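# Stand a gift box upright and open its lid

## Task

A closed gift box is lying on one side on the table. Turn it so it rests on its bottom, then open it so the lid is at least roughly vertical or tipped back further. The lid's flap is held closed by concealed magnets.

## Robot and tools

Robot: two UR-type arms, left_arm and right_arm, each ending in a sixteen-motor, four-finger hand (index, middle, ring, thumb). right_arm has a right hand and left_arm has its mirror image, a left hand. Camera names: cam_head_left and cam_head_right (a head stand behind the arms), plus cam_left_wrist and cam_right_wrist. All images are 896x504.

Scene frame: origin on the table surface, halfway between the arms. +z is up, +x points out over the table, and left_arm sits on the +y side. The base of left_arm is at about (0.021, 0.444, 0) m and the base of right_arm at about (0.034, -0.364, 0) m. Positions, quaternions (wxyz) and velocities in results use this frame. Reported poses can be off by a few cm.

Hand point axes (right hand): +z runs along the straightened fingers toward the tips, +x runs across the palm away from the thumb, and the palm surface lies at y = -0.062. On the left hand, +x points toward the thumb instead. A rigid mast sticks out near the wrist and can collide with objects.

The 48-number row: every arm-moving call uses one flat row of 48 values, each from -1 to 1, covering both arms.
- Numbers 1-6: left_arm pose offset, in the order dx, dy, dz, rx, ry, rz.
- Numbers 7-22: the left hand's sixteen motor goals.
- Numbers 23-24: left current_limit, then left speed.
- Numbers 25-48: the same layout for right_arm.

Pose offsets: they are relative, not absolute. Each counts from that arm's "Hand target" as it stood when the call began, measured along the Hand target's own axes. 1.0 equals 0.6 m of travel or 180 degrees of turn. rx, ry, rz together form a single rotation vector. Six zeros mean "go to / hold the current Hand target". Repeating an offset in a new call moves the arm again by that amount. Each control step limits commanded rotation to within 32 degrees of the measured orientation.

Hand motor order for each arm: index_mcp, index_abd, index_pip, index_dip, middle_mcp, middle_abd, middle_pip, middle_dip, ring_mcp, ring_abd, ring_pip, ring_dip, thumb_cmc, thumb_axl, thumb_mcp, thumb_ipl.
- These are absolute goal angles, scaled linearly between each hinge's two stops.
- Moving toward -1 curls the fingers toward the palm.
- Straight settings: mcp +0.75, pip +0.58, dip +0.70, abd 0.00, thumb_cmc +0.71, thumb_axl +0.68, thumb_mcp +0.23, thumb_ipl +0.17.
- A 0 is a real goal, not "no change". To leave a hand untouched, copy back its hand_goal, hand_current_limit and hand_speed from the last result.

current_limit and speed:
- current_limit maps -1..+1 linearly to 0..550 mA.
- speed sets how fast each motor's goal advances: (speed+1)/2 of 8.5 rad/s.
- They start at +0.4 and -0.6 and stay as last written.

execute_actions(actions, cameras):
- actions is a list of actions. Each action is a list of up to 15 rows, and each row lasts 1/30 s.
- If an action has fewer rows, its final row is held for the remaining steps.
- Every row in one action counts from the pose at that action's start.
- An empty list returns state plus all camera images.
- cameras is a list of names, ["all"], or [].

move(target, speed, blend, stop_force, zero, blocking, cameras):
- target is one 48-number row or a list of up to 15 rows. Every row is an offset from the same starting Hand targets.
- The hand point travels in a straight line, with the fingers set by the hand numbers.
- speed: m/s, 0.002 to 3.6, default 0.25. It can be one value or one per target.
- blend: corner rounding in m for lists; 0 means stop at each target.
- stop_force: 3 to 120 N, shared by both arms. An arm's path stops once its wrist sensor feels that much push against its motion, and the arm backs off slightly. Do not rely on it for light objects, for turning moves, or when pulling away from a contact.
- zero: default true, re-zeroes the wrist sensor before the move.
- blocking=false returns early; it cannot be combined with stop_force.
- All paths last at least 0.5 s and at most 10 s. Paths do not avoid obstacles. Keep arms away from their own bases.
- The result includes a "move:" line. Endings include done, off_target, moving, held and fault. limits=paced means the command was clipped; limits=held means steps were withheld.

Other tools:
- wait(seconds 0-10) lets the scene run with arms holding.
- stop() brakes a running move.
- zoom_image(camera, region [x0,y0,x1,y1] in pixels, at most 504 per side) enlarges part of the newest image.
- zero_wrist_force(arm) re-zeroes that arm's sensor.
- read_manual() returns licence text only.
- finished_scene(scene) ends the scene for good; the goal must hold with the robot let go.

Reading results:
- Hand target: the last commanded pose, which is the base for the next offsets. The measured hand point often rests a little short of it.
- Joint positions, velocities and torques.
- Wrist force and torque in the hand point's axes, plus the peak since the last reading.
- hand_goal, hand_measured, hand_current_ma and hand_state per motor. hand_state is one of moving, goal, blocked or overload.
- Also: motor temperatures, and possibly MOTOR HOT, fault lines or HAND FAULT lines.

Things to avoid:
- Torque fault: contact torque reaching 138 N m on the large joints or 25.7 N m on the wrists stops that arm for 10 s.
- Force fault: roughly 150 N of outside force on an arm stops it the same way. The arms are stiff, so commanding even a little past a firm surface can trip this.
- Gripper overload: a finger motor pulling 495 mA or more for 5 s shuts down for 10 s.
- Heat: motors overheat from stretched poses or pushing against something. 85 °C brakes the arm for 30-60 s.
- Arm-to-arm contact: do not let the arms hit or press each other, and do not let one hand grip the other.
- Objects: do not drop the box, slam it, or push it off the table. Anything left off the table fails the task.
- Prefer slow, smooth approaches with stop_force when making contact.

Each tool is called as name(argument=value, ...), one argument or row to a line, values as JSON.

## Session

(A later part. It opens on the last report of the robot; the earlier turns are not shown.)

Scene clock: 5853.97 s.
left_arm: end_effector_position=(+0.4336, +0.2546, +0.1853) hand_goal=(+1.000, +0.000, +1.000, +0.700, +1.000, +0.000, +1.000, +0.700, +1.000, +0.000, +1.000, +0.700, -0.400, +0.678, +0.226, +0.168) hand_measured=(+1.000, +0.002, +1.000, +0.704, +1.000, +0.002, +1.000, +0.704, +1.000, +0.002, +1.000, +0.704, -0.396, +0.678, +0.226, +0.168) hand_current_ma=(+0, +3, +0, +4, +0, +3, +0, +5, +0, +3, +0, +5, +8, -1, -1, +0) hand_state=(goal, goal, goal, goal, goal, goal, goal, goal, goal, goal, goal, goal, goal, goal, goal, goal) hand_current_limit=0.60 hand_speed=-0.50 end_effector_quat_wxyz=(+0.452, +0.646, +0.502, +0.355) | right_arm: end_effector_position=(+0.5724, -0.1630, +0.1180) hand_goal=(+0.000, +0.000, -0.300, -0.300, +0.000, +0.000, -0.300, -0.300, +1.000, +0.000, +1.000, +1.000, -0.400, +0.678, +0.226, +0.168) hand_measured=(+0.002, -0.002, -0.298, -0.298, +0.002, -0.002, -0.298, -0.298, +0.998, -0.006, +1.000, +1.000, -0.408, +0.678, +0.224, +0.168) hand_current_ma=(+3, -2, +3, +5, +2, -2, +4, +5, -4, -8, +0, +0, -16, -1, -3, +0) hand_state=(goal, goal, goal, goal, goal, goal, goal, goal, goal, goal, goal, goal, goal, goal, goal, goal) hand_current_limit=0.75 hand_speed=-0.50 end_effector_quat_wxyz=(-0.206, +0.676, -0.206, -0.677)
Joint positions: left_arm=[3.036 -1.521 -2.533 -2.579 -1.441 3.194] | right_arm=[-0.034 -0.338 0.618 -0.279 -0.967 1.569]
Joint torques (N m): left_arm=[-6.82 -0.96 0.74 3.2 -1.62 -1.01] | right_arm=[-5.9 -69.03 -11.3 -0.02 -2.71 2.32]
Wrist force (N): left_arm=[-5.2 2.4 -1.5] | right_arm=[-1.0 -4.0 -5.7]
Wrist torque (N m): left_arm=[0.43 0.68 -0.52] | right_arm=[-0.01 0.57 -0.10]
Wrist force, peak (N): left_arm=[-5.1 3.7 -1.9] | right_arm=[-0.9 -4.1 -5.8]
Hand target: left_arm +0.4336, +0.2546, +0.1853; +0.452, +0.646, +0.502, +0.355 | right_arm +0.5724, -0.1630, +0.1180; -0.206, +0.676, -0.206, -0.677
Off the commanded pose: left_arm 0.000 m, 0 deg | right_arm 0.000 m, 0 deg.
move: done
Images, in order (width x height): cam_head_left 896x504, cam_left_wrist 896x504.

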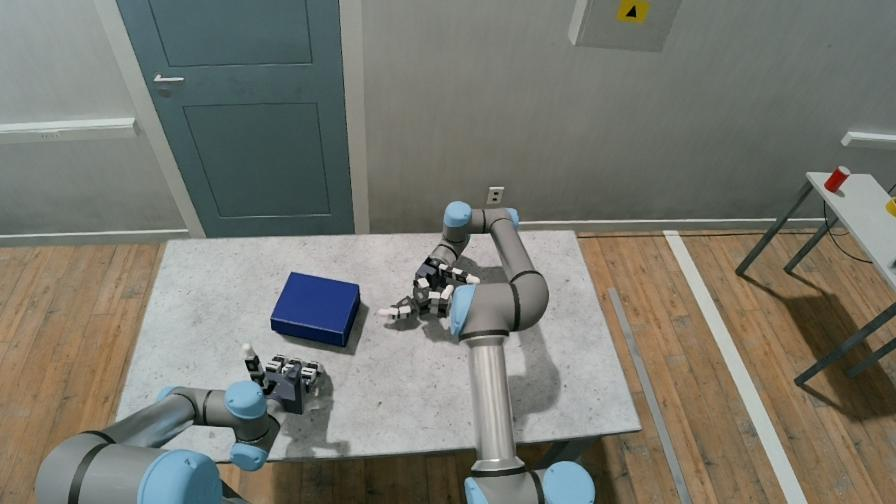

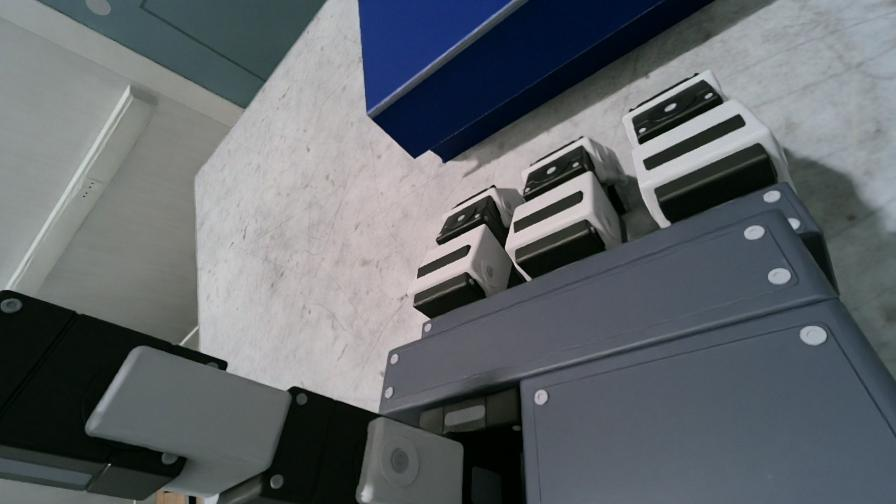

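move(
  target=[0,0.0285,0.0783,0,0,0,1,0,1,0.7,1,0,1,0.7,1,0,1,0.7,-0.4,0.678,0.226,0.168,0.6,-0.5,0,0,0,0,0,0,0,0,-0.3,-0.3,0,0,-0.3,-0.3,1,0,1,1,-0.4,0.678,0.226,0.168,0.75,-0.5],
  speed=0.04,
  stop_force=6,
  cameras=["cam_head_left","cam_left_wrist"],
)

zoom_image(
  camera="cam_head_left",
  region=[240, 260, 400, 400],
)

Scene clock: 5865.70 s.
left_arm: end_effector_position=(+0.4821, +0.2425, +0.1854) hand_goal=(+1.000, +0.000, +1.000, +0.700, +1.000, +0.000, +1.000, +0.700, +1.000, +0.000, +1.000, +0.700, -0.400, +0.678, +0.226, +0.168) hand_measured=(+1.000, +0.002, +1.000, +0.704, +1.000, +0.002, +1.000, +0.704, +1.000, +0.002, +1.000, +0.704, -0.396, +0.678, +0.226, +0.168) hand_current_ma=(+0, +3, +0, +4, +0, +3, +0, +5, +0, +3, +0, +5, +8, -1, -1, +0) hand_state=(goal, goal, goal, goal, goal, goal, goal, goal, goal, goal, goal, goal, goal, goal, goal, goal) hand_current_limit=0.60 hand_speed=-0.50 end_effector_quat_wxyz=(+0.452, +0.646, +0.502, +0.355) | right_arm: end_effector_position=(+0.5724, -0.1630, +0.1180) hand_goal=(+0.000, +0.000, -0.300, -0.300, +0.000, +0.000, -0.300, -0.300, +1.000, +0.000, +1.000, +1.000, -0.400, +0.678, +0.226, +0.168) hand_measured=(+0.002, -0.002, -0.298, -0.298, +0.002, -0.002, -0.298, -0.298, +0.998, -0.006, +1.000, +1.000, -0.408, +0.678, +0.224, +0.168) hand_current_ma=(+3, -2, +3, +5, +2, -2, +4, +5, -4, -8, +0, +0, -16, -1, -3, +0) hand_state=(goal, goal, goal, goal, goal, goal, goal, goal, goal, goal, goal, goal, goal, goal, goal, goal) hand_current_limit=0.75 hand_speed=-0.50 end_effector_quat_wxyz=(-0.206, +0.676, -0.206, -0.677)
Joint positions: left_arm=[3.007 -1.644 -2.406 -2.581 -1.469 3.184] | right_arm=[-0.034 -0.338 0.618 -0.279 -0.967 1.569]
Joint torques (N m): left_arm=[-6.82 5.36 23.52 -1.21 -1.52 -1.03] | right_arm=[-6.31 -68.85 -12.09 0 -2.73 2.21]
Wrist force (N): left_arm=[-5.6 2.4 -1.7] | right_arm=[-0.9 -3.9 -5.6]
Wrist torque (N m): left_arm=[0.44 0.71 -0.56] | right_arm=[0.00 0.56 -0.10]
Wrist force, peak (N): left_arm=[-5.6 2.5 -1.8] | right_arm=[-1.0 -4.2 -5.8]
Hand target: left_arm +0.4821, +0.2425, +0.1854; +0.452, +0.646, +0.502, +0.355 | right_arm +0.5724, -0.1630, +0.1180; -0.206, +0.676, -0.206, -0.677
Off the commanded pose: left_arm 0.000 m, 0 deg | right_arm 0.000 m, 0 deg.
move: done
Images, in order (width x height): cam_head_left 896x504, cam_left_wrist 896x504.

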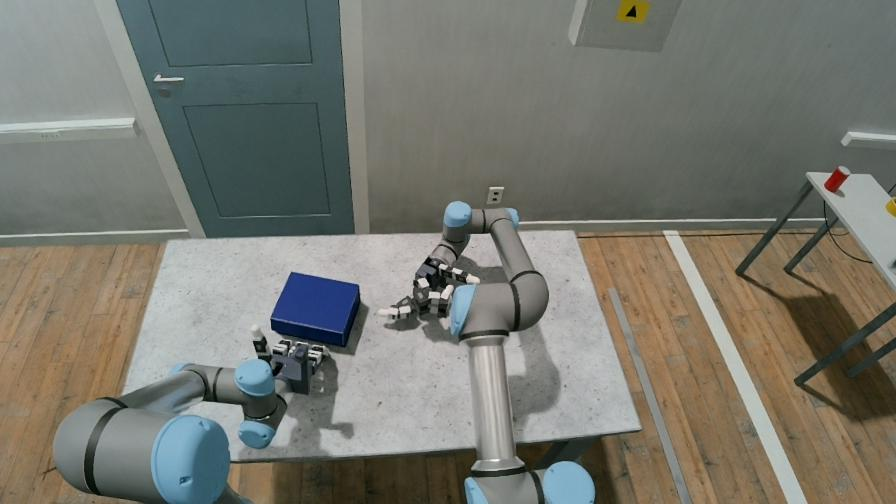

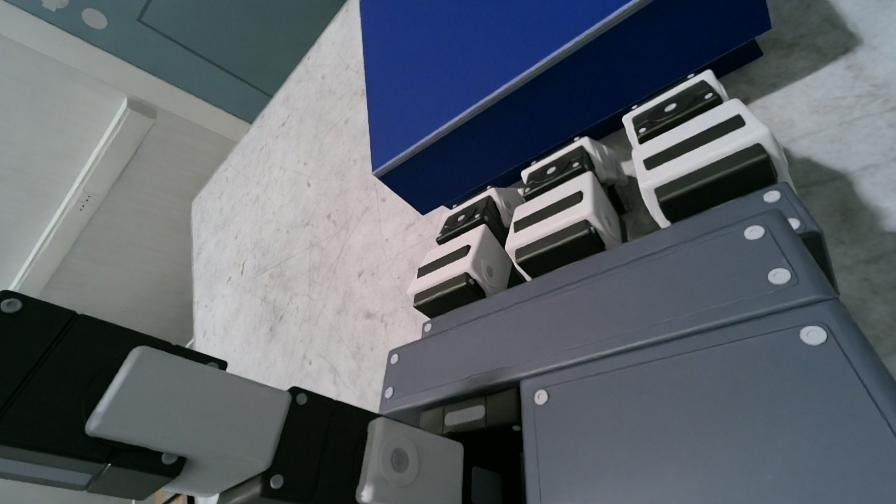

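Scaled by 3.150 from the camera's 896x504 image, which has a finer 1280x720 frame.

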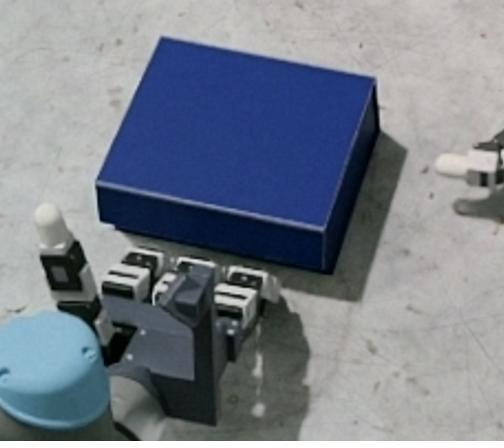

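move(
  target=[0,0.0068,0.0188,0,0,0,1,0,1,0.7,1,0,1,0.7,1,0,1,0.7,-0.4,0.678,0.226,0.168,0.6,-0.5,0.0133,0.0035,0.321,0.122,0,0,0,0,-0.3,-0.3,0,0,-0.3,-0.3,1,0,1,1,-0.4,0.678,0.226,0.168,0.75,-0.5],
  speed=0.1,
  cameras=["cam_head_left","cam_head_right","cam_right_wrist"],
)

zoom_image(
  camera="cam_head_left",
  region=[260, 260, 400, 380],
)

Scene clock: 5905.53 s.
left_arm: end_effector_position=(+0.4937, +0.2395, +0.1854) hand_goal=(+1.000, +0.000, +1.000, +0.700, +1.000, +0.000, +1.000, +0.700, +1.000, +0.000, +1.000, +0.700, -0.400, +0.678, +0.226, +0.168) hand_measured=(+1.000, +0.002, +1.000, +0.704, +1.000, +0.002, +1.000, +0.704, +1.000, +0.002, +1.000, +0.704, -0.396, +0.678, +0.226, +0.168) hand_current_ma=(+0, +3, +0, +4, +0, +3, +0, +5, +0, +3, +0, +5, +8, -1, -1, +0) hand_state=(goal, goal, goal, goal, goal, goal, goal, goal, goal, goal, goal, goal, goal, goal, goal, goal) hand_current_limit=0.60 hand_speed=-0.50 end_effector_quat_wxyz=(+0.452, +0.646, +0.502, +0.355) | right_arm: end_effector_position=(+0.4114, -0.0574, +0.1102) hand_goal=(+0.000, +0.000, -0.300, -0.300, +0.000, +0.000, -0.300, -0.300, +1.000, +0.000, +1.000, +1.000, -0.400, +0.678, +0.226, +0.168) hand_measured=(+0.002, -0.002, -0.298, -0.298, +0.002, -0.002, -0.298, -0.298, +0.998, -0.006, +1.000, +1.000, -0.408, +0.678, +0.224, +0.168) hand_current_ma=(+3, -2, +3, +5, +2, -2, +4, +5, -4, -8, +0, +0, -16, -1, -3, +0) hand_state=(goal, goal, goal, goal, goal, goal, goal, goal, goal, goal, goal, goal, goal, goal, goal, goal) hand_current_limit=0.75 hand_speed=-0.50 end_effector_quat_wxyz=(-0.331, +0.624, -0.331, -0.625)
Joint positions: left_arm=[3.002 -1.671 -2.375 -2.585 -1.474 3.182] | right_arm=[0.006 -0.776 1.548 -0.769 -0.543 1.568]
Joint torques (N m): left_arm=[-6.62 7.11 23.38 -0.79 -1.68 -0.95] | right_arm=[7.11 -54.68 -5.35 -0.58 2.94 2.59]
Wrist force (N): left_arm=[-5.2 2.1 -1.7] | right_arm=[-0.2 -3.8 -5.7]
Wrist torque (N m): left_arm=[0.41 0.68 -0.52] | right_arm=[0.02 0.48 -0.23]
Wrist force, peak (N): left_arm=[-5.8 2.6 -1.5] | right_arm=[-0.5 -4.4 -5.9]
Hand target: left_arm +0.4937, +0.2395, +0.1854; +0.452, +0.646, +0.502, +0.355 | right_arm +0.4113, -0.0573, +0.1102; -0.331, +0.624, -0.331, -0.625
Off the commanded pose: left_arm 0.000 m, 0 deg | right_arm 0.000 m, 0 deg.
move: done
Images, in order (width x height): cam_head_left 896x504, cam_head_right 896x504, cam_right_wrist 896x504.

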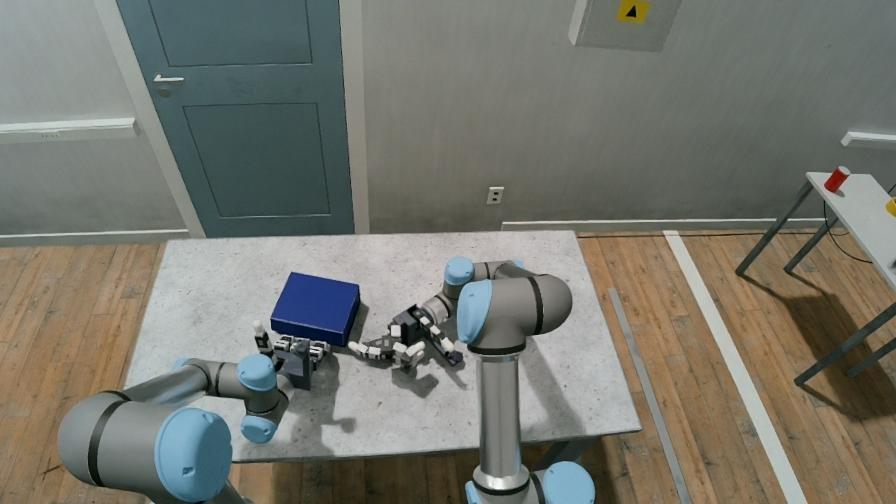

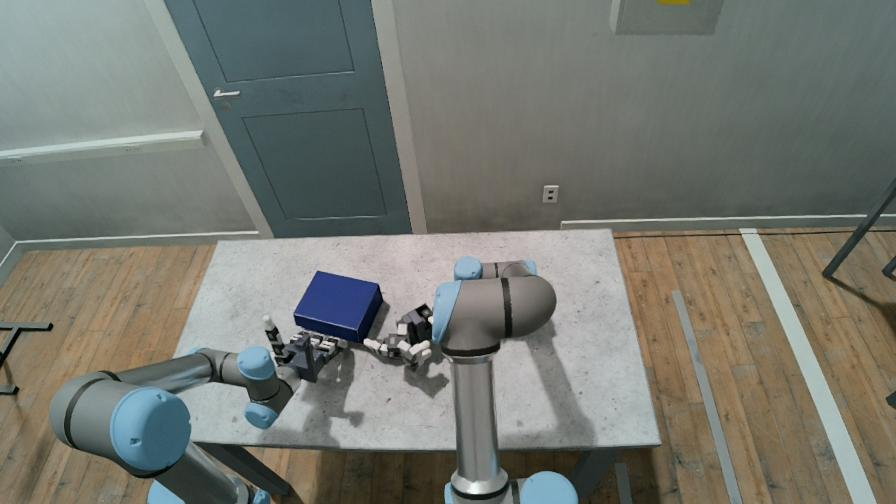

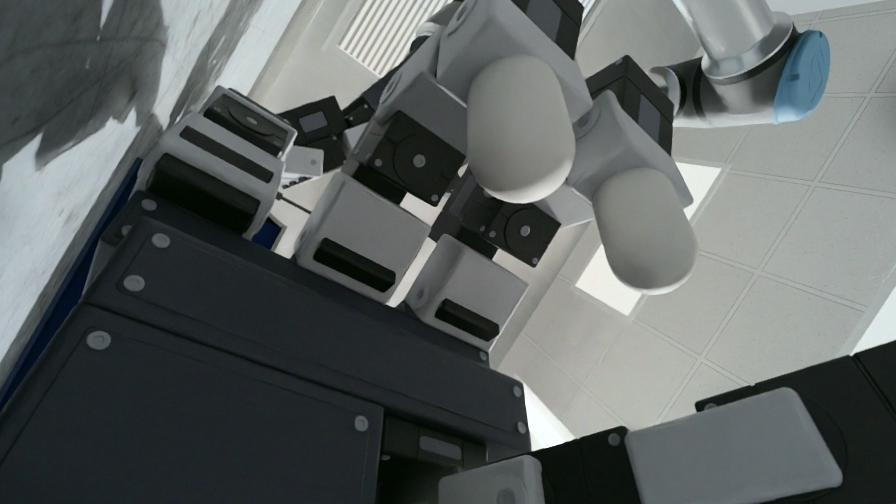

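Scaled by 3.600 from the camera's 896x504 image, which has a finer 1280x720 frame.

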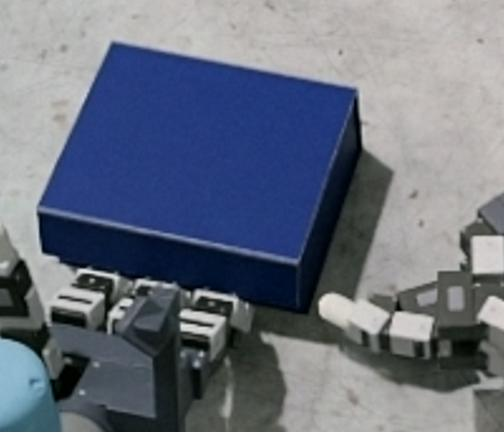

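move(
  target=[0,0.0085,0.0235,0,0,0,1,0,1,0.7,1,0,1,0.7,1,0,1,0.7,-0.4,0.678,0.226,0.168,0.6,-0.5,0,0,0,0,0,0,0,0,-0.3,-0.3,0,0,-0.3,-0.3,1,0,1,1,-0.4,0.678,0.226,0.168,0.75,-0.5],
  speed=0.02,
  cameras=["cam_head_left"],
)

zoom_image(
  camera="cam_head_left",
  region=[260, 260, 400, 380],
)

Scene clock: 5922.57 s.
left_arm: end_effector_position=(+0.5081, +0.2359, +0.1854) hand_goal=(+1.000, +0.000, +1.000, +0.700, +1.000, +0.000, +1.000, +0.700, +1.000, +0.000, +1.000, +0.700, -0.400, +0.678, +0.226, +0.168) hand_measured=(+1.000, +0.002, +1.000, +0.704, +1.000, +0.002, +1.000, +0.704, +1.000, +0.000, +1.000, +0.704, -0.396, +0.678, +0.226, +0.168) hand_current_ma=(+0, +3, +0, +4, +0, +3, +0, +5, +0, +0, +0, +5, +8, -1, -1, +0) hand_state=(goal, goal, goal, goal, goal, goal, goal, goal, goal, goal, goal, goal, goal, goal, goal, goal) hand_current_limit=0.60 hand_speed=-0.50 end_effector_quat_wxyz=(+0.452, +0.646, +0.502, +0.355) | right_arm: end_effector_position=(+0.4113, -0.0573, +0.1102) hand_goal=(+0.000, +0.000, -0.300, -0.300, +0.000, +0.000, -0.300, -0.300, +1.000, +0.000, +1.000, +1.000, -0.400, +0.678, +0.226, +0.168) hand_measured=(+0.002, -0.002, -0.298, -0.298, +0.002, -0.002, -0.298, -0.298, +0.998, -0.006, +1.000, +1.000, -0.408, +0.678, +0.224, +0.168) hand_current_ma=(+3, -2, +3, +5, +2, -2, +4, +5, -4, -8, +0, +0, -16, -1, -3, +0) hand_state=(goal, goal, goal, goal, goal, goal, goal, goal, goal, goal, goal, goal, goal, goal, goal, goal) hand_current_limit=0.75 hand_speed=-0.50 end_effector_quat_wxyz=(-0.331, +0.624, -0.331, -0.625)
Joint positions: left_arm=[2.996 -1.703 -2.337 -2.591 -1.48 3.18] | right_arm=[0.006 -0.777 1.548 -0.769 -0.543 1.569]
Joint torques (N m): left_arm=[-5.41 10.07 24.11 -0.79 -1.61 -1.04] | right_arm=[6.13 -55.58 -5.95 -0.67 2.94 2.47]
Wrist force (N): left_arm=[-5.2 1.4 -2.2] | right_arm=[-0.3 -4.0 -5.6]
Wrist torque (N m): left_arm=[0.56 0.60 -0.48] | right_arm=[-0.01 0.50 -0.25]
Wrist force, peak (N): left_arm=[-5.6 2.4 -1.7] | right_arm=[-0.4 -4.2 -5.8]
Hand target: left_arm +0.5083, +0.2359, +0.1854; +0.452, +0.646, +0.502, +0.355 | right_arm +0.4113, -0.0573, +0.1102; -0.331, +0.624, -0.331, -0.625
Off the commanded pose: left_arm 0.000 m, 0 deg | right_arm 0.000 m, 0 deg.
move: done
Images, in order (width x height): cam_head_left 896x504.

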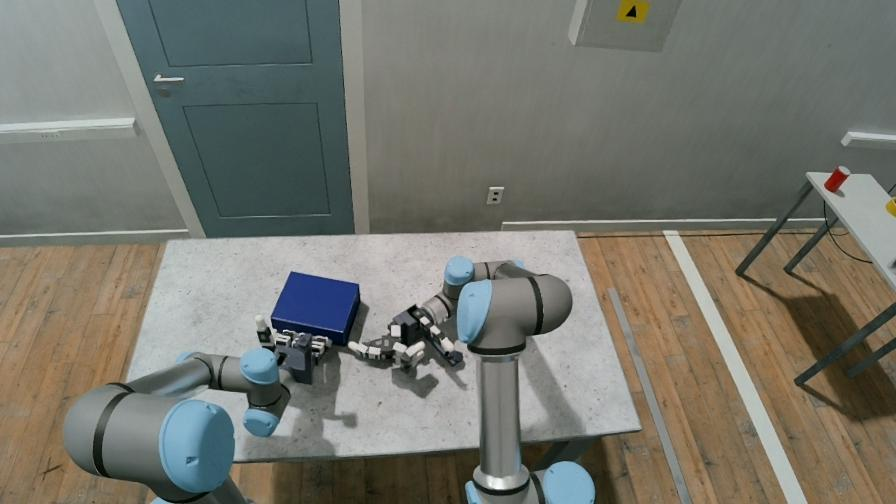

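Scaled by 3.600 from the camera's 896x504 image, which has a finer 1280x720 frame.

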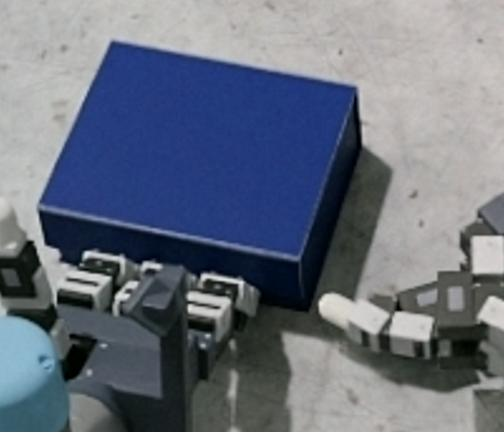

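move(
  target=[
    [0,0,0,0,0,0,1,0,1,0.7,1,0,1,0.7,1,0,1,0.7,-0.4,0.678,0.226,0.168,0.6,-0.5,0,-0.039,-0.0433,0,0,0,0,0,-0.3,-0.3,0,0,-0.3,-0.3,1,0,1,1,-0.4,0.678,0.226,0.168,0.75,-0.5],
    [0,0,0,0,0,0,1,0,1,0.7,1,0,1,0.7,1,0,1,0.7,-0.4,0.678,0.226,0.168,0.6,-0.5,0,-0.0724,-0.0132,0,0,0,0,0,-0.3,-0.3,0,0,-0.3,-0.3,1,0,1,1,-0.4,0.678,0.226,0.168,0.75,-0.5],
  ],
  speed=0.03,
  stop_force=3,
  cameras=["cam_head_left","cam_head_right"],
)

zoom_image(
  camera="cam_head_left",
  region=[310, 310, 370, 360],
)

zoom_image(
  camera="cam_head_right",
  region=[330, 310, 400, 370],
)

Scene clock: 5940.43 s.
left_arm: end_effector_position=(+0.5083, +0.2359, +0.1854) hand_goal=(+1.000, +0.000, +1.000, +0.700, +1.000, +0.000, +1.000, +0.700, +1.000, +0.000, +1.000, +0.700, -0.400, +0.678, +0.226, +0.168) hand_measured=(+1.000, +0.002, +1.000, +0.704, +1.000, +0.002, +1.000, +0.704, +1.000, +0.002, +1.000, +0.704, -0.396, +0.678, +0.226, +0.168) hand_current_ma=(+0, +3, +0, +4, +0, +3, +0, +5, +0, +2, +0, +5, +8, -1, -1, +0) hand_state=(goal, goal, goal, goal, goal, goal, goal, goal, goal, goal, goal, goal, goal, goal, goal, goal) hand_current_limit=0.60 hand_speed=-0.50 end_effector_quat_wxyz=(+0.452, +0.646, +0.502, +0.355) | right_arm: end_effector_position=(+0.4517, -0.0395, +0.1102) hand_goal=(+0.000, +0.000, -0.300, -0.300, +0.000, +0.000, -0.300, -0.300, +1.000, +0.000, +1.000, +1.000, -0.400, +0.678, +0.226, +0.168) hand_measured=(+0.002, -0.002, -0.298, -0.298, +0.002, -0.002, -0.298, -0.298, +0.994, -0.006, +1.000, +1.000, -0.408, +0.678, +0.224, +0.168) hand_current_ma=(+3, -2, +3, +5, +2, -2, +4, +5, -11, -8, +0, +0, -16, -1, -3, +0) hand_state=(goal, goal, goal, goal, goal, goal, goal, goal, goal, goal, goal, goal, goal, goal, goal, goal) hand_current_limit=0.75 hand_speed=-0.50 end_effector_quat_wxyz=(-0.331, +0.624, -0.331, -0.625)
Joint positions: left_arm=[2.996 -1.703 -2.336 -2.591 -1.48 3.18] | right_arm=[0.031 -0.698 1.384 -0.684 -0.518 1.568]
Joint torques (N m): left_arm=[-5.28 9.79 20.43 -0.77 1.01 -0.83] | right_arm=[7 -33.78 -27 3.03 3.2 -1.61]
Wrist force (N): left_arm=[-5.0 2.2 -1.9] | right_arm=[0.1 -3.0 -6.2]
Wrist torque (N m): left_arm=[0.46 0.65 -0.49] | right_arm=[-0.01 0.54 -0.11]
Wrist force, peak (N): left_arm=[-5.5 2.1 -2.6] | right_arm=[-0.9 -3.5 -6.7]
Hand target: left_arm +0.5083, +0.2359, +0.1854; +0.452, +0.646, +0.502, +0.355 | right_arm +0.4517, -0.0395, +0.1102; -0.331, +0.624, -0.331, -0.625
Off the commanded pose: left_arm 0.000 m, 0 deg | right_arm 0.000 m, 0 deg.
move: done
Images, in order (width x height): cam_head_left 896x504, cam_head_right 896x504.

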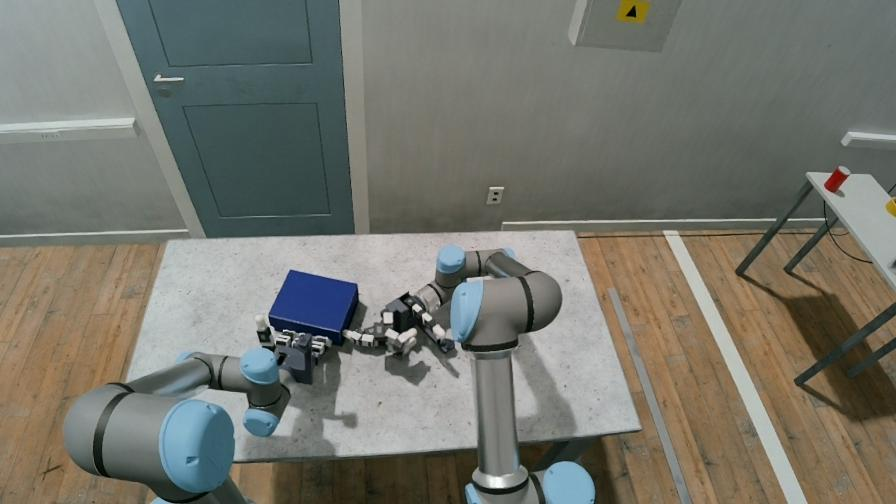

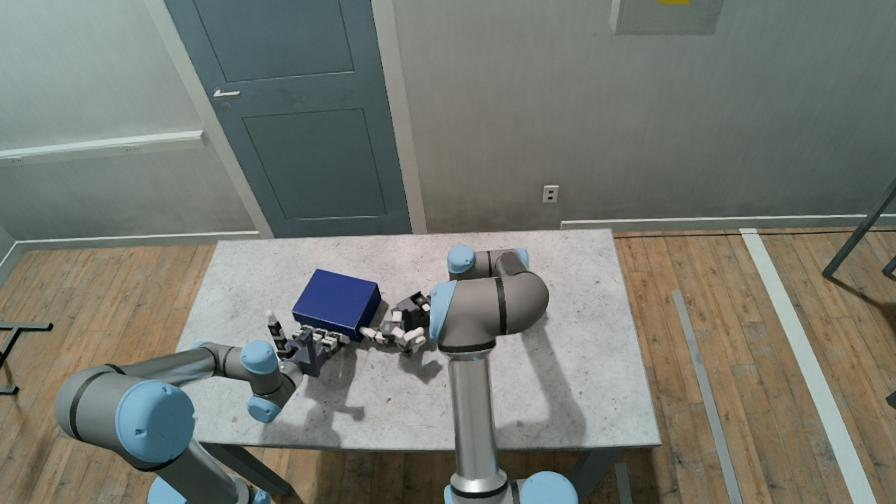

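Scaled by 8.400 from the camera's 896x504 image, which has a finer 1280x720 frame.

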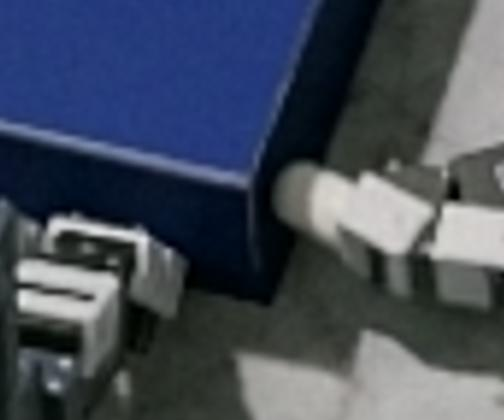

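Scaled by 7.200 from the camera's 896x504 image, which has a finer 1280x720 frame.

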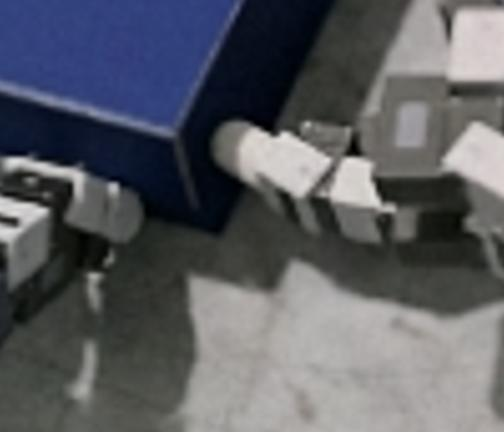

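move(
  target=[
    [0,0,0,0,0,0,1,0,1,0.7,1,0,1,0.7,1,0,1,0.7,-0.4,0.678,0.226,0.168,0.6,-0.5,0,-0.003,0.003,0,0,0,0,0,-0.3,-0.3,0,0,-0.3,-0.3,1,0,1,1,-0.4,0.678,0.226,0.168,0.75,-0.5],
    [0,0,0,0,0,0,1,0,1,0.7,1,0,1,0.7,1,0,1,0.7,-0.4,0.678,0.226,0.168,0.6,-0.5,0,0.0175,0.0251,0,0,0,0,0,-0.3,-0.3,0,0,-0.3,-0.3,1,0,1,1,-0.4,0.678,0.226,0.168,0.75,-0.5],
  ],
  speed=0.01,
  stop_force=40,
  cameras=["cam_head_left","cam_head_right"],
)

zoom_image(
  camera="cam_head_left",
  region=[310, 310, 370, 360],
)

zoom_image(
  camera="cam_head_right",
  region=[330, 310, 400, 370],
)

Scene clock: 5957.87 s.
left_arm: end_effector_position=(+0.5083, +0.2359, +0.1854) hand_goal=(+1.000, +0.000, +1.000, +0.700, +1.000, +0.000, +1.000, +0.700, +1.000, +0.000, +1.000, +0.700, -0.400, +0.678, +0.226, +0.168) hand_measured=(+1.000, +0.002, +1.000, +0.704, +1.000, +0.002, +1.000, +0.704, +1.000, +0.002, +1.000, +0.704, -0.396, +0.678, +0.226, +0.168) hand_current_ma=(+0, +3, +0, +4, +0, +3, +0, +5, +0, +3, +0, +5, +8, -1, -1, +0) hand_state=(goal, goal, goal, goal, goal, goal, goal, goal, goal, goal, goal, goal, goal, goal, goal, goal) hand_current_limit=0.60 hand_speed=-0.50 end_effector_quat_wxyz=(+0.452, +0.646, +0.502, +0.355) | right_arm: end_effector_position=(+0.4346, -0.0329, +0.1102) hand_goal=(+0.000, +0.000, -0.300, -0.300, +0.000, +0.000, -0.300, -0.300, +1.000, +0.000, +1.000, +1.000, -0.400, +0.678, +0.226, +0.168) hand_measured=(+0.002, -0.002, -0.298, -0.298, +0.002, -0.002, -0.298, -0.298, +1.000, -0.004, +1.000, +1.000, -0.408, +0.678, +0.224, +0.168) hand_current_ma=(+3, -2, +3, +5, +2, -2, +4, +5, +0, -7, +0, +0, -16, -1, -3, +0) hand_state=(goal, goal, goal, goal, goal, goal, goal, goal, goal, goal, goal, goal, goal, goal, goal, goal) hand_current_limit=0.75 hand_speed=-0.50 end_effector_quat_wxyz=(-0.331, +0.624, -0.331, -0.625)
Joint positions: left_arm=[2.996 -1.703 -2.336 -2.591 -1.48 3.18] | right_arm=[0.044 -0.725 1.44 -0.713 -0.505 1.568]
Joint torques (N m): left_arm=[-5.02 10.43 5.93 -0.95 1.49 -0.49] | right_arm=[7.06 -57.59 -7.06 -0.64 2.91 2.35]
Wrist force (N): left_arm=[-4.9 1.6 -2.1] | right_arm=[-0.3 -4.2 -5.6]
Wrist torque (N m): left_arm=[0.48 0.66 -0.45] | right_arm=[-0.05 0.55 -0.15]
Wrist force, peak (N): left_arm=[-5.3 2.1 -2.0] | right_arm=[-0.8 -3.7 -6.7]
Hand target: left_arm +0.5083, +0.2359, +0.1854; +0.452, +0.646, +0.502, +0.355 | right_arm +0.4346, -0.0329, +0.1102; -0.331, +0.624, -0.331, -0.625
Off the commanded pose: left_arm 0.000 m, 0 deg | right_arm 0.000 m, 0 deg.
move: done
Images, in order (width x height): cam_head_left 896x504, cam_head_right 896x504.

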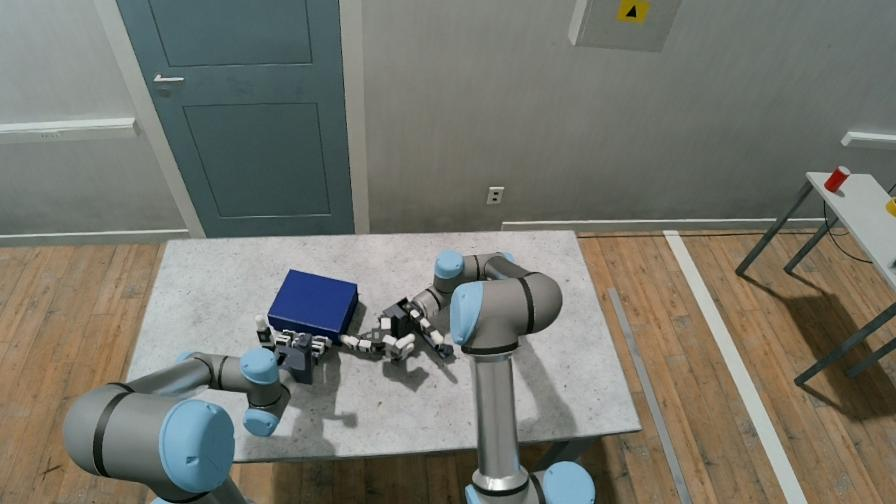

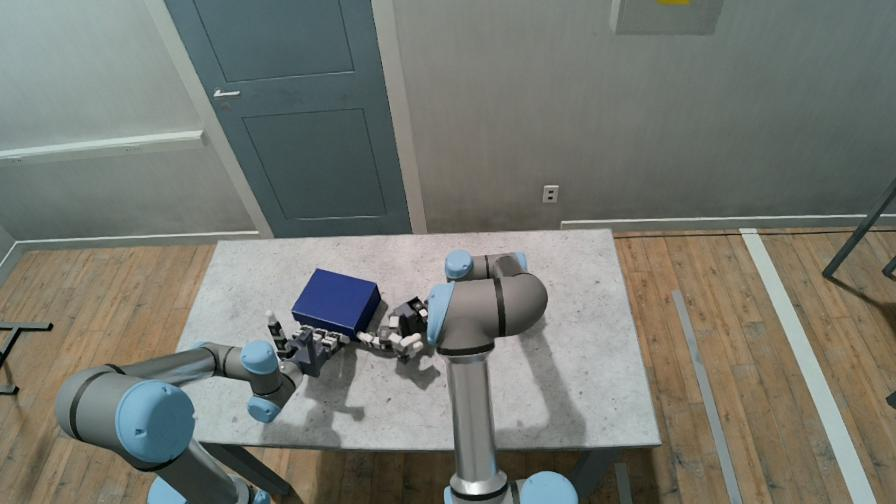

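Scaled by 8.400 from the camera's 896x504 image, which has a finer 1280x720 frame.

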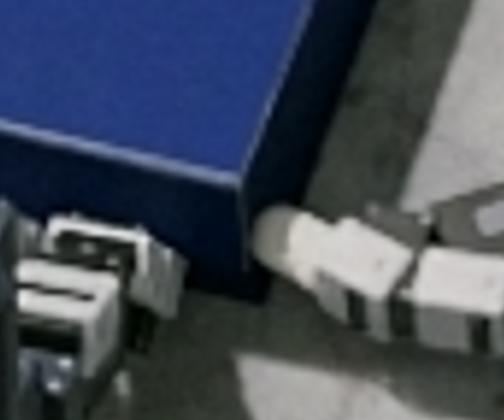

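Scaled by 7.200 from the camera's 896x504 image, which has a finer 1280x720 frame.

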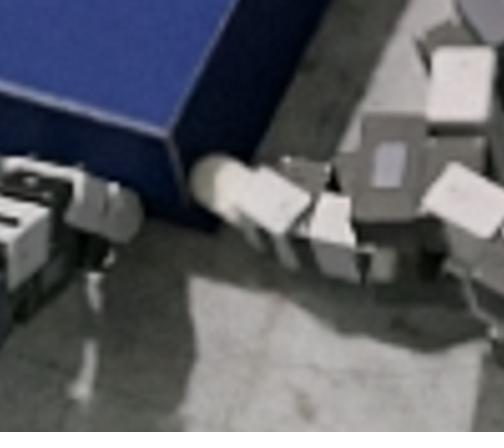

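move(
  target=[0,0,0,0,0,0,1,0,1,0.7,1,0,1,0.7,1,0,1,0.7,-0.4,0.678,0.226,0.168,0.6,-0.5,0,0.0112,0.0124,0,0,0,0,0,-0.3,-0.3,0,0,-0.3,-0.3,1,0,1,1,-0.4,0.678,0.226,0.168,0.75,-0.5],
  speed=0.01,
  stop_force=40,
  cameras=["cam_head_left","cam_head_right"],
)

zoom_image(
  camera="cam_head_left",
  region=[310, 310, 370, 360],
)

zoom_image(
  camera="cam_head_right",
  region=[330, 310, 400, 370],
)

Scene clock: 5981.43 s.
left_arm: end_effector_position=(+0.5083, +0.2359, +0.1854) hand_goal=(+1.000, +0.000, +1.000, +0.700, +1.000, +0.000, +1.000, +0.700, +1.000, +0.000, +1.000, +0.700, -0.400, +0.678, +0.226, +0.168) hand_measured=(+1.000, +0.002, +1.000, +0.704, +1.000, +0.002, +1.000, +0.704, +1.000, +0.014, +1.000, +0.706, -0.396, +0.678, +0.226, +0.168) hand_current_ma=(+0, +3, +0, +4, +0, +3, +0, +5, +0, +24, +0, +8, +8, -1, -1, +0) hand_state=(goal, goal, goal, goal, goal, goal, goal, goal, goal, goal, goal, goal, goal, goal, goal, goal) hand_current_limit=0.60 hand_speed=-0.50 end_effector_quat_wxyz=(+0.452, +0.646, +0.502, +0.355) | right_arm: end_effector_position=(+0.4248, -0.0305, +0.1102) hand_goal=(+0.000, +0.000, -0.300, -0.300, +0.000, +0.000, -0.300, -0.300, +1.000, +0.000, +1.000, +1.000, -0.400, +0.678, +0.226, +0.168) hand_measured=(+0.002, -0.002, -0.298, -0.298, +0.002, -0.002, -0.298, -0.298, +1.000, -0.004, +1.000, +1.000, -0.408, +0.678, +0.224, +0.168) hand_current_ma=(+3, -2, +3, +5, +2, -2, +4, +5, +0, -7, +0, +0, -16, -1, -3, +0) hand_state=(goal, goal, goal, goal, goal, goal, goal, goal, goal, goal, goal, goal, goal, goal, goal, goal) hand_current_limit=0.75 hand_speed=-0.50 end_effector_quat_wxyz=(-0.331, +0.624, -0.331, -0.625)
Joint positions: left_arm=[2.996 -1.703 -2.336 -2.591 -1.48 3.18] | right_arm=[0.05 -0.74 1.472 -0.73 -0.5 1.568]
Joint torques (N m): left_arm=[-5.64 12.35 2.78 -0.57 1.25 -0.46] | right_arm=[8.45 -56.9 -6.47 -0.63 2.85 2.45]
Wrist force (N): left_arm=[-4.4 1.8 -3.8] | right_arm=[-0.2 -3.7 -7.6]
Wrist torque (N m): left_arm=[0.71 0.64 -0.36] | right_arm=[0.28 0.66 -0.08]
Wrist force, peak (N): left_arm=[-4.6 2.8 -4.2] | right_arm=[-1.0 -4.3 -7.9]
Hand target: left_arm +0.5083, +0.2359, +0.1854; +0.452, +0.646, +0.502, +0.355 | right_arm +0.4248, -0.0305, +0.1102; -0.331, +0.624, -0.331, -0.625
Off the commanded pose: left_arm 0.000 m, 0 deg | right_arm 0.000 m, 0 deg.
move: done
Images, in order (width x height): cam_head_left 896x504, cam_head_right 896x504.

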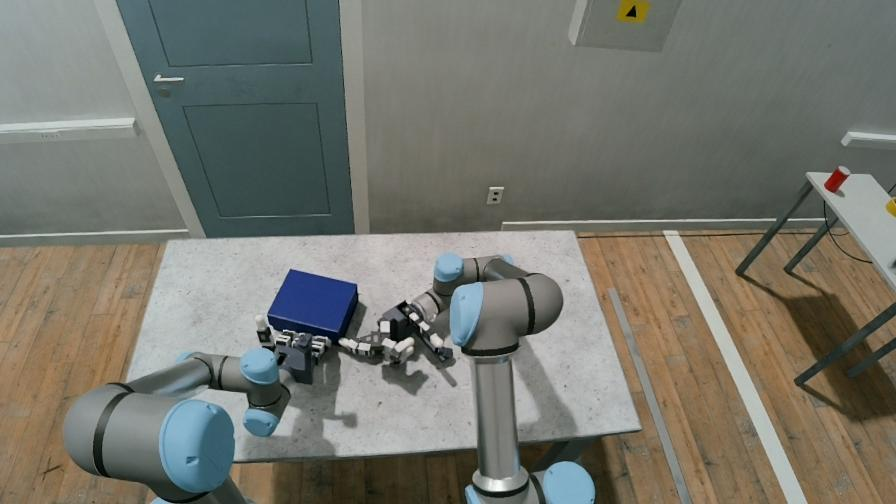

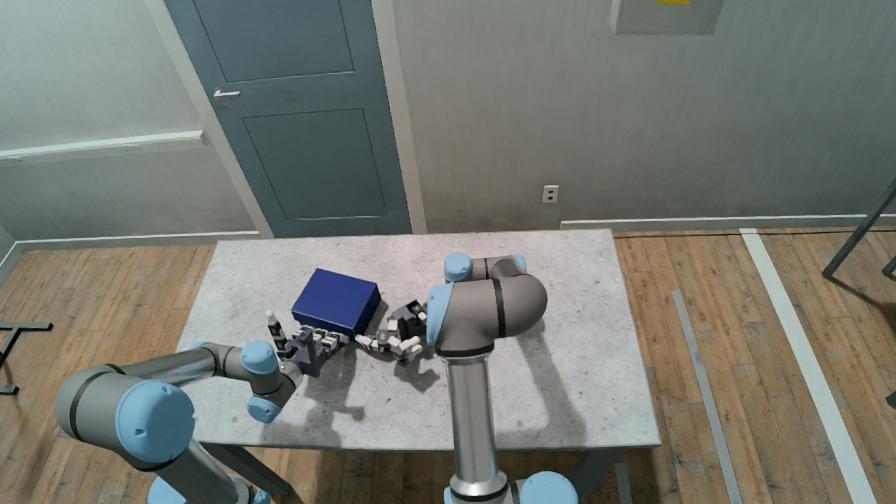

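Scaled by 8.400 from the camera's 896x504 image, which has a finer 1280x720 frame.

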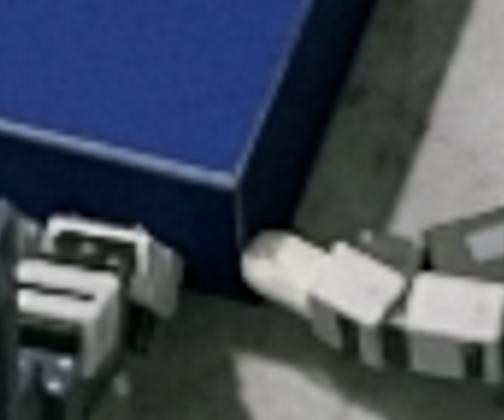

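Scaled by 7.200 from the camera's 896x504 image, which has a finer 1280x720 frame.

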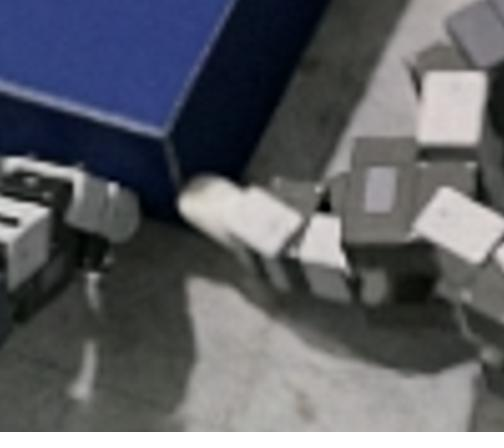

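move(
  target=[
    [0,-0.0285,-0.0783,0,0,0,1,0,1,0.7,1,0,1,0.7,1,0,1,0.7,-0.4,0.678,0.226,0.168,0.6,-0.5,0,0.101,-0.0875,0,0,0,0,0,-0.3,-0.3,0,0,-0.3,-0.3,1,0,1,1,-0.4,0.678,0.226,0.168,0.75,-0.5],
    [0,0.2065,-0.164,0,0,0,1,0,1,0.7,1,0,1,0.7,1,0,1,0.7,-0.4,0.678,0.226,0.168,0.6,-0.5,0,-0.235,-0.321,0.272,0,0,0.75,0,0.58,0.7,0.75,0,0.58,0.7,0.75,0,0.58,0.7,-0.4,0.678,0.226,0.168,0.75,-0.5],
    [0,0.2065,-0.164,0,0,0,1,0,1,0.7,1,0,1,0.7,1,0,1,0.7,-0.4,0.678,0.226,0.168,0.6,-0.5,0,-0.46,-0.125,0.272,0,0,0.75,0,0.58,0.7,0.75,0,0.58,0.7,0.75,0,0.58,0.7,-0.4,0.678,0.226,0.168,0.75,-0.5],
  ],
  speed=0.12,
  cameras=["cam_head_left","cam_right_wrist"],
)

Scene clock: 6253.10 s.
left_arm: end_effector_position=(+0.4591, +0.2474, +0.3354) hand_goal=(+1.000, +0.000, +1.000, +0.700, +1.000, +0.000, +1.000, +0.700, +1.000, +0.000, +1.000, +0.700, -0.400, +0.678, +0.226, +0.168) hand_measured=(+1.000, +0.002, +1.000, +0.704, +1.000, +0.002, +1.000, +0.704, +1.000, +0.004, +1.000, +0.704, -0.396, +0.678, +0.226, +0.168) hand_current_ma=(+0, +3, +0, +4, +0, +3, +0, +5, +0, +5, +0, +5, +8, -1, -1, +0) hand_state=(goal, goal, goal, goal, goal, goal, goal, goal, goal, goal, goal, goal, goal, goal, goal, goal) hand_current_limit=0.60 hand_speed=-0.50 end_effector_quat_wxyz=(+0.452, +0.646, +0.502, +0.355) | right_arm: end_effector_position=(+0.6953, +0.0623, +0.1102) hand_goal=(+0.750, +0.000, +0.580, +0.700, +0.750, +0.000, +0.580, +0.700, +0.750, +0.000, +0.580, +0.700, -0.400, +0.678, +0.226, +0.168) hand_measured=(+0.748, -0.002, +0.578, +0.698, +0.748, -0.002, +0.578, +0.698, +0.752, -0.004, +0.582, +0.704, -0.408, +0.678, +0.224, +0.168) hand_current_ma=(-3, -2, -4, -5, -3, -2, -4, -5, +3, -7, +4, +5, -16, -1, -3, +0) hand_state=(goal, goal, goal, goal, goal, goal, goal, goal, goal, goal, goal, goal, goal, goal, goal, goal) hand_current_limit=0.75 hand_speed=-0.50 end_effector_quat_wxyz=(+0.560, -0.431, +0.560, +0.432)
Joint positions: left_arm=[3.015 -1.292 -2.226 -3.114 -1.461 3.187] | right_arm=[0.024 -0.563 1.105 -0.546 0.329 1.575]
Joint torques (N m): left_arm=[6.73 22.2 29.61 -1.26 1.28 1.58] | right_arm=[6.96 -39.86 -29.58 1.31 3 -1.68]
Wrist force (N): left_arm=[-5.0 2.6 -1.8] | right_arm=[-0.5 -3.5 -5.8]
Wrist torque (N m): left_arm=[0.48 0.62 -0.52] | right_arm=[0.06 0.69 0.03]
Wrist force, peak (N): left_arm=[-4.4 2.8 -3.9] | right_arm=[-1.1 -3.6 -8.1]
Hand target: left_arm +0.4591, +0.2474, +0.3354; +0.452, +0.646, +0.502, +0.355 | right_arm +0.6954, +0.0623, +0.1102; +0.560, -0.431, +0.560, +0.432
Off the commanded pose: left_arm 0.000 m, 0 deg | right_arm 0.000 m, 0 deg.
move: done
Images, in order (width x height): cam_head_left 896x504, cam_right_wrist 896x504.

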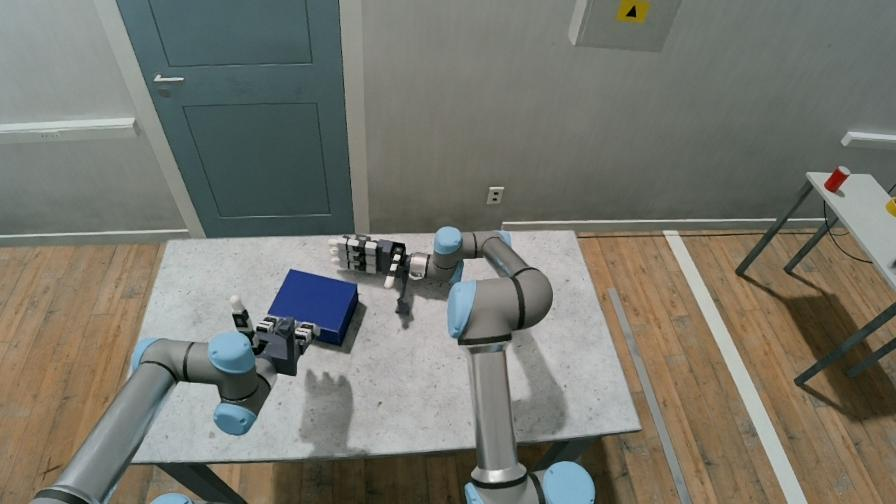

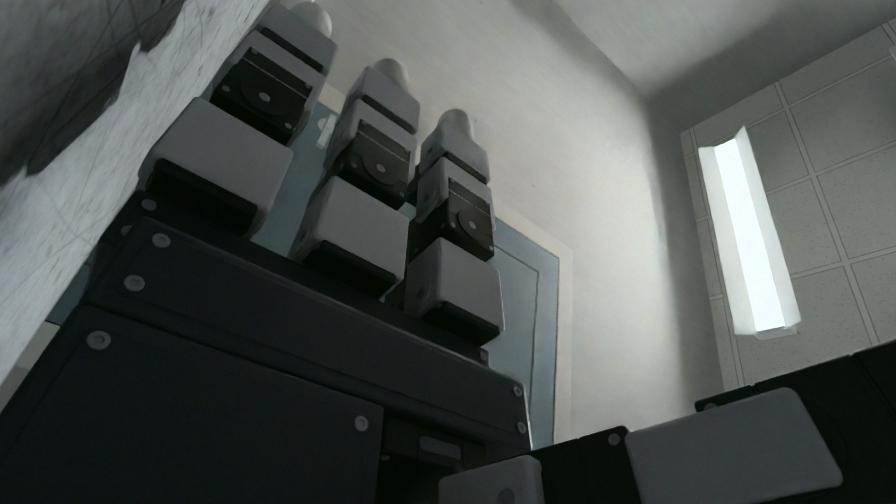

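move(
  target=[0,0,0,0,0,0,1,0,1,0.7,1,0,1,0.7,1,0,1,0.7,-0.4,0.678,0.226,0.168,0.6,-0.5,0,0.267,0,0,0,0,0.75,0,0.58,0.7,0.75,0,0.58,0.7,0.75,0,0.58,0.7,-0.4,0.678,0.226,0.168,0.75,-0.5],
  speed=0.08,
  stop_force=25,
  cameras=["cam_head_left"],
)

zoom_image(
  camera="cam_head_left",
  region=[220, 230, 420, 380],
)

Scene clock: 6270.17 s.
left_arm: end_effector_position=(+0.4591, +0.2474, +0.3354) hand_goal=(+1.000, +0.000, +1.000, +0.700, +1.000, +0.000, +1.000, +0.700, +1.000, +0.000, +1.000, +0.700, -0.400, +0.678, +0.226, +0.168) hand_measured=(+1.000, +0.002, +1.000, +0.704, +1.000, +0.002, +1.000, +0.704, +1.000, +0.004, +1.000, +0.704, -0.396, +0.678, +0.226, +0.168) hand_current_ma=(+0, +3, +0, +4, +0, +3, +0, +5, +0, +5, +0, +5, +8, -1, -1, +0) hand_state=(goal, goal, goal, goal, goal, goal, goal, goal, goal, goal, goal, goal, goal, goal, goal, goal) hand_current_limit=0.60 hand_speed=-0.50 end_effector_quat_wxyz=(+0.452, +0.646, +0.502, +0.355) | right_arm: end_effector_position=(+0.5405, +0.1033, +0.1103) hand_goal=(+0.750, +0.000, +0.580, +0.700, +0.750, +0.000, +0.580, +0.700, +0.750, +0.000, +0.580, +0.700, -0.400, +0.678, +0.226, +0.168) hand_measured=(+0.748, -0.002, +0.578, +0.698, +0.760, -0.004, +0.584, +0.700, +0.760, -0.008, +0.586, +0.704, -0.408, +0.678, +0.224, +0.168) hand_current_ma=(-3, -2, -4, -5, +22, -7, +9, +1, +21, -12, +10, +6, -16, -1, -3, +0) hand_state=(goal, goal, goal, goal, goal, goal, goal, goal, goal, goal, goal, goal, goal, goal, goal, goal) hand_current_limit=0.75 hand_speed=-0.50 end_effector_quat_wxyz=(+0.560, -0.431, +0.560, +0.432)
Joint positions: left_arm=[3.015 -1.292 -2.226 -3.114 -1.461 3.187] | right_arm=[0.118 -0.819 1.636 -0.819 0.423 1.574]
Joint torques (N m): left_arm=[6.88 22.6 28.1 -1.11 1.02 1.68] | right_arm=[7.26 -55.53 -6.75 -2.48 2.69 2.5]
Wrist force (N): left_arm=[-5.0 2.6 -1.8] | right_arm=[-0.4 -4.6 -5.7]
Wrist torque (N m): left_arm=[0.46 0.63 -0.53] | right_arm=[0.10 0.72 -0.16]
Wrist force, peak (N): left_arm=[-5.3 2.8 -2.0] | right_arm=[-0.9 -5.8 -5.8]
Hand target: left_arm +0.4591, +0.2474, +0.3354; +0.452, +0.646, +0.502, +0.355 | right_arm +0.5405, +0.1033, +0.1103; +0.560, -0.431, +0.560, +0.432
Off the commanded pose: left_arm 0.000 m, 0 deg | right_arm 0.000 m, 0 deg.
move: done
Images, in order (width x height): cam_head_left 896x504.

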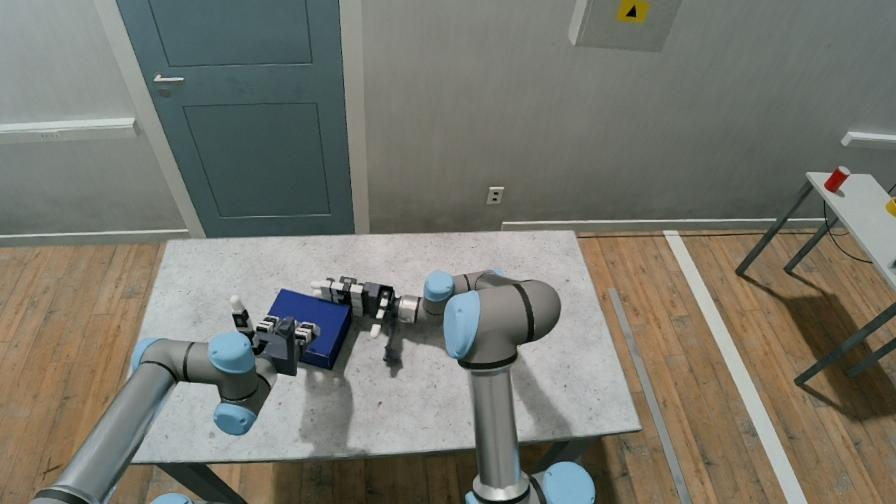

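Scaled by 2.520 from the camera's 896x504 image, which has a finer 1280x720 frame.

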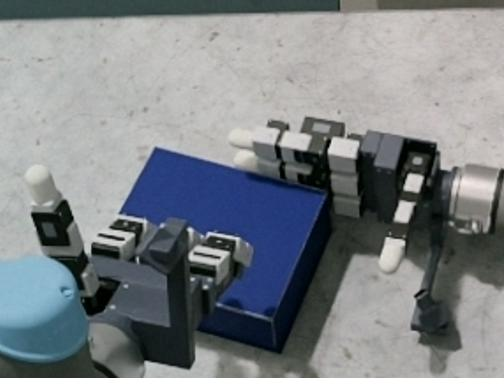

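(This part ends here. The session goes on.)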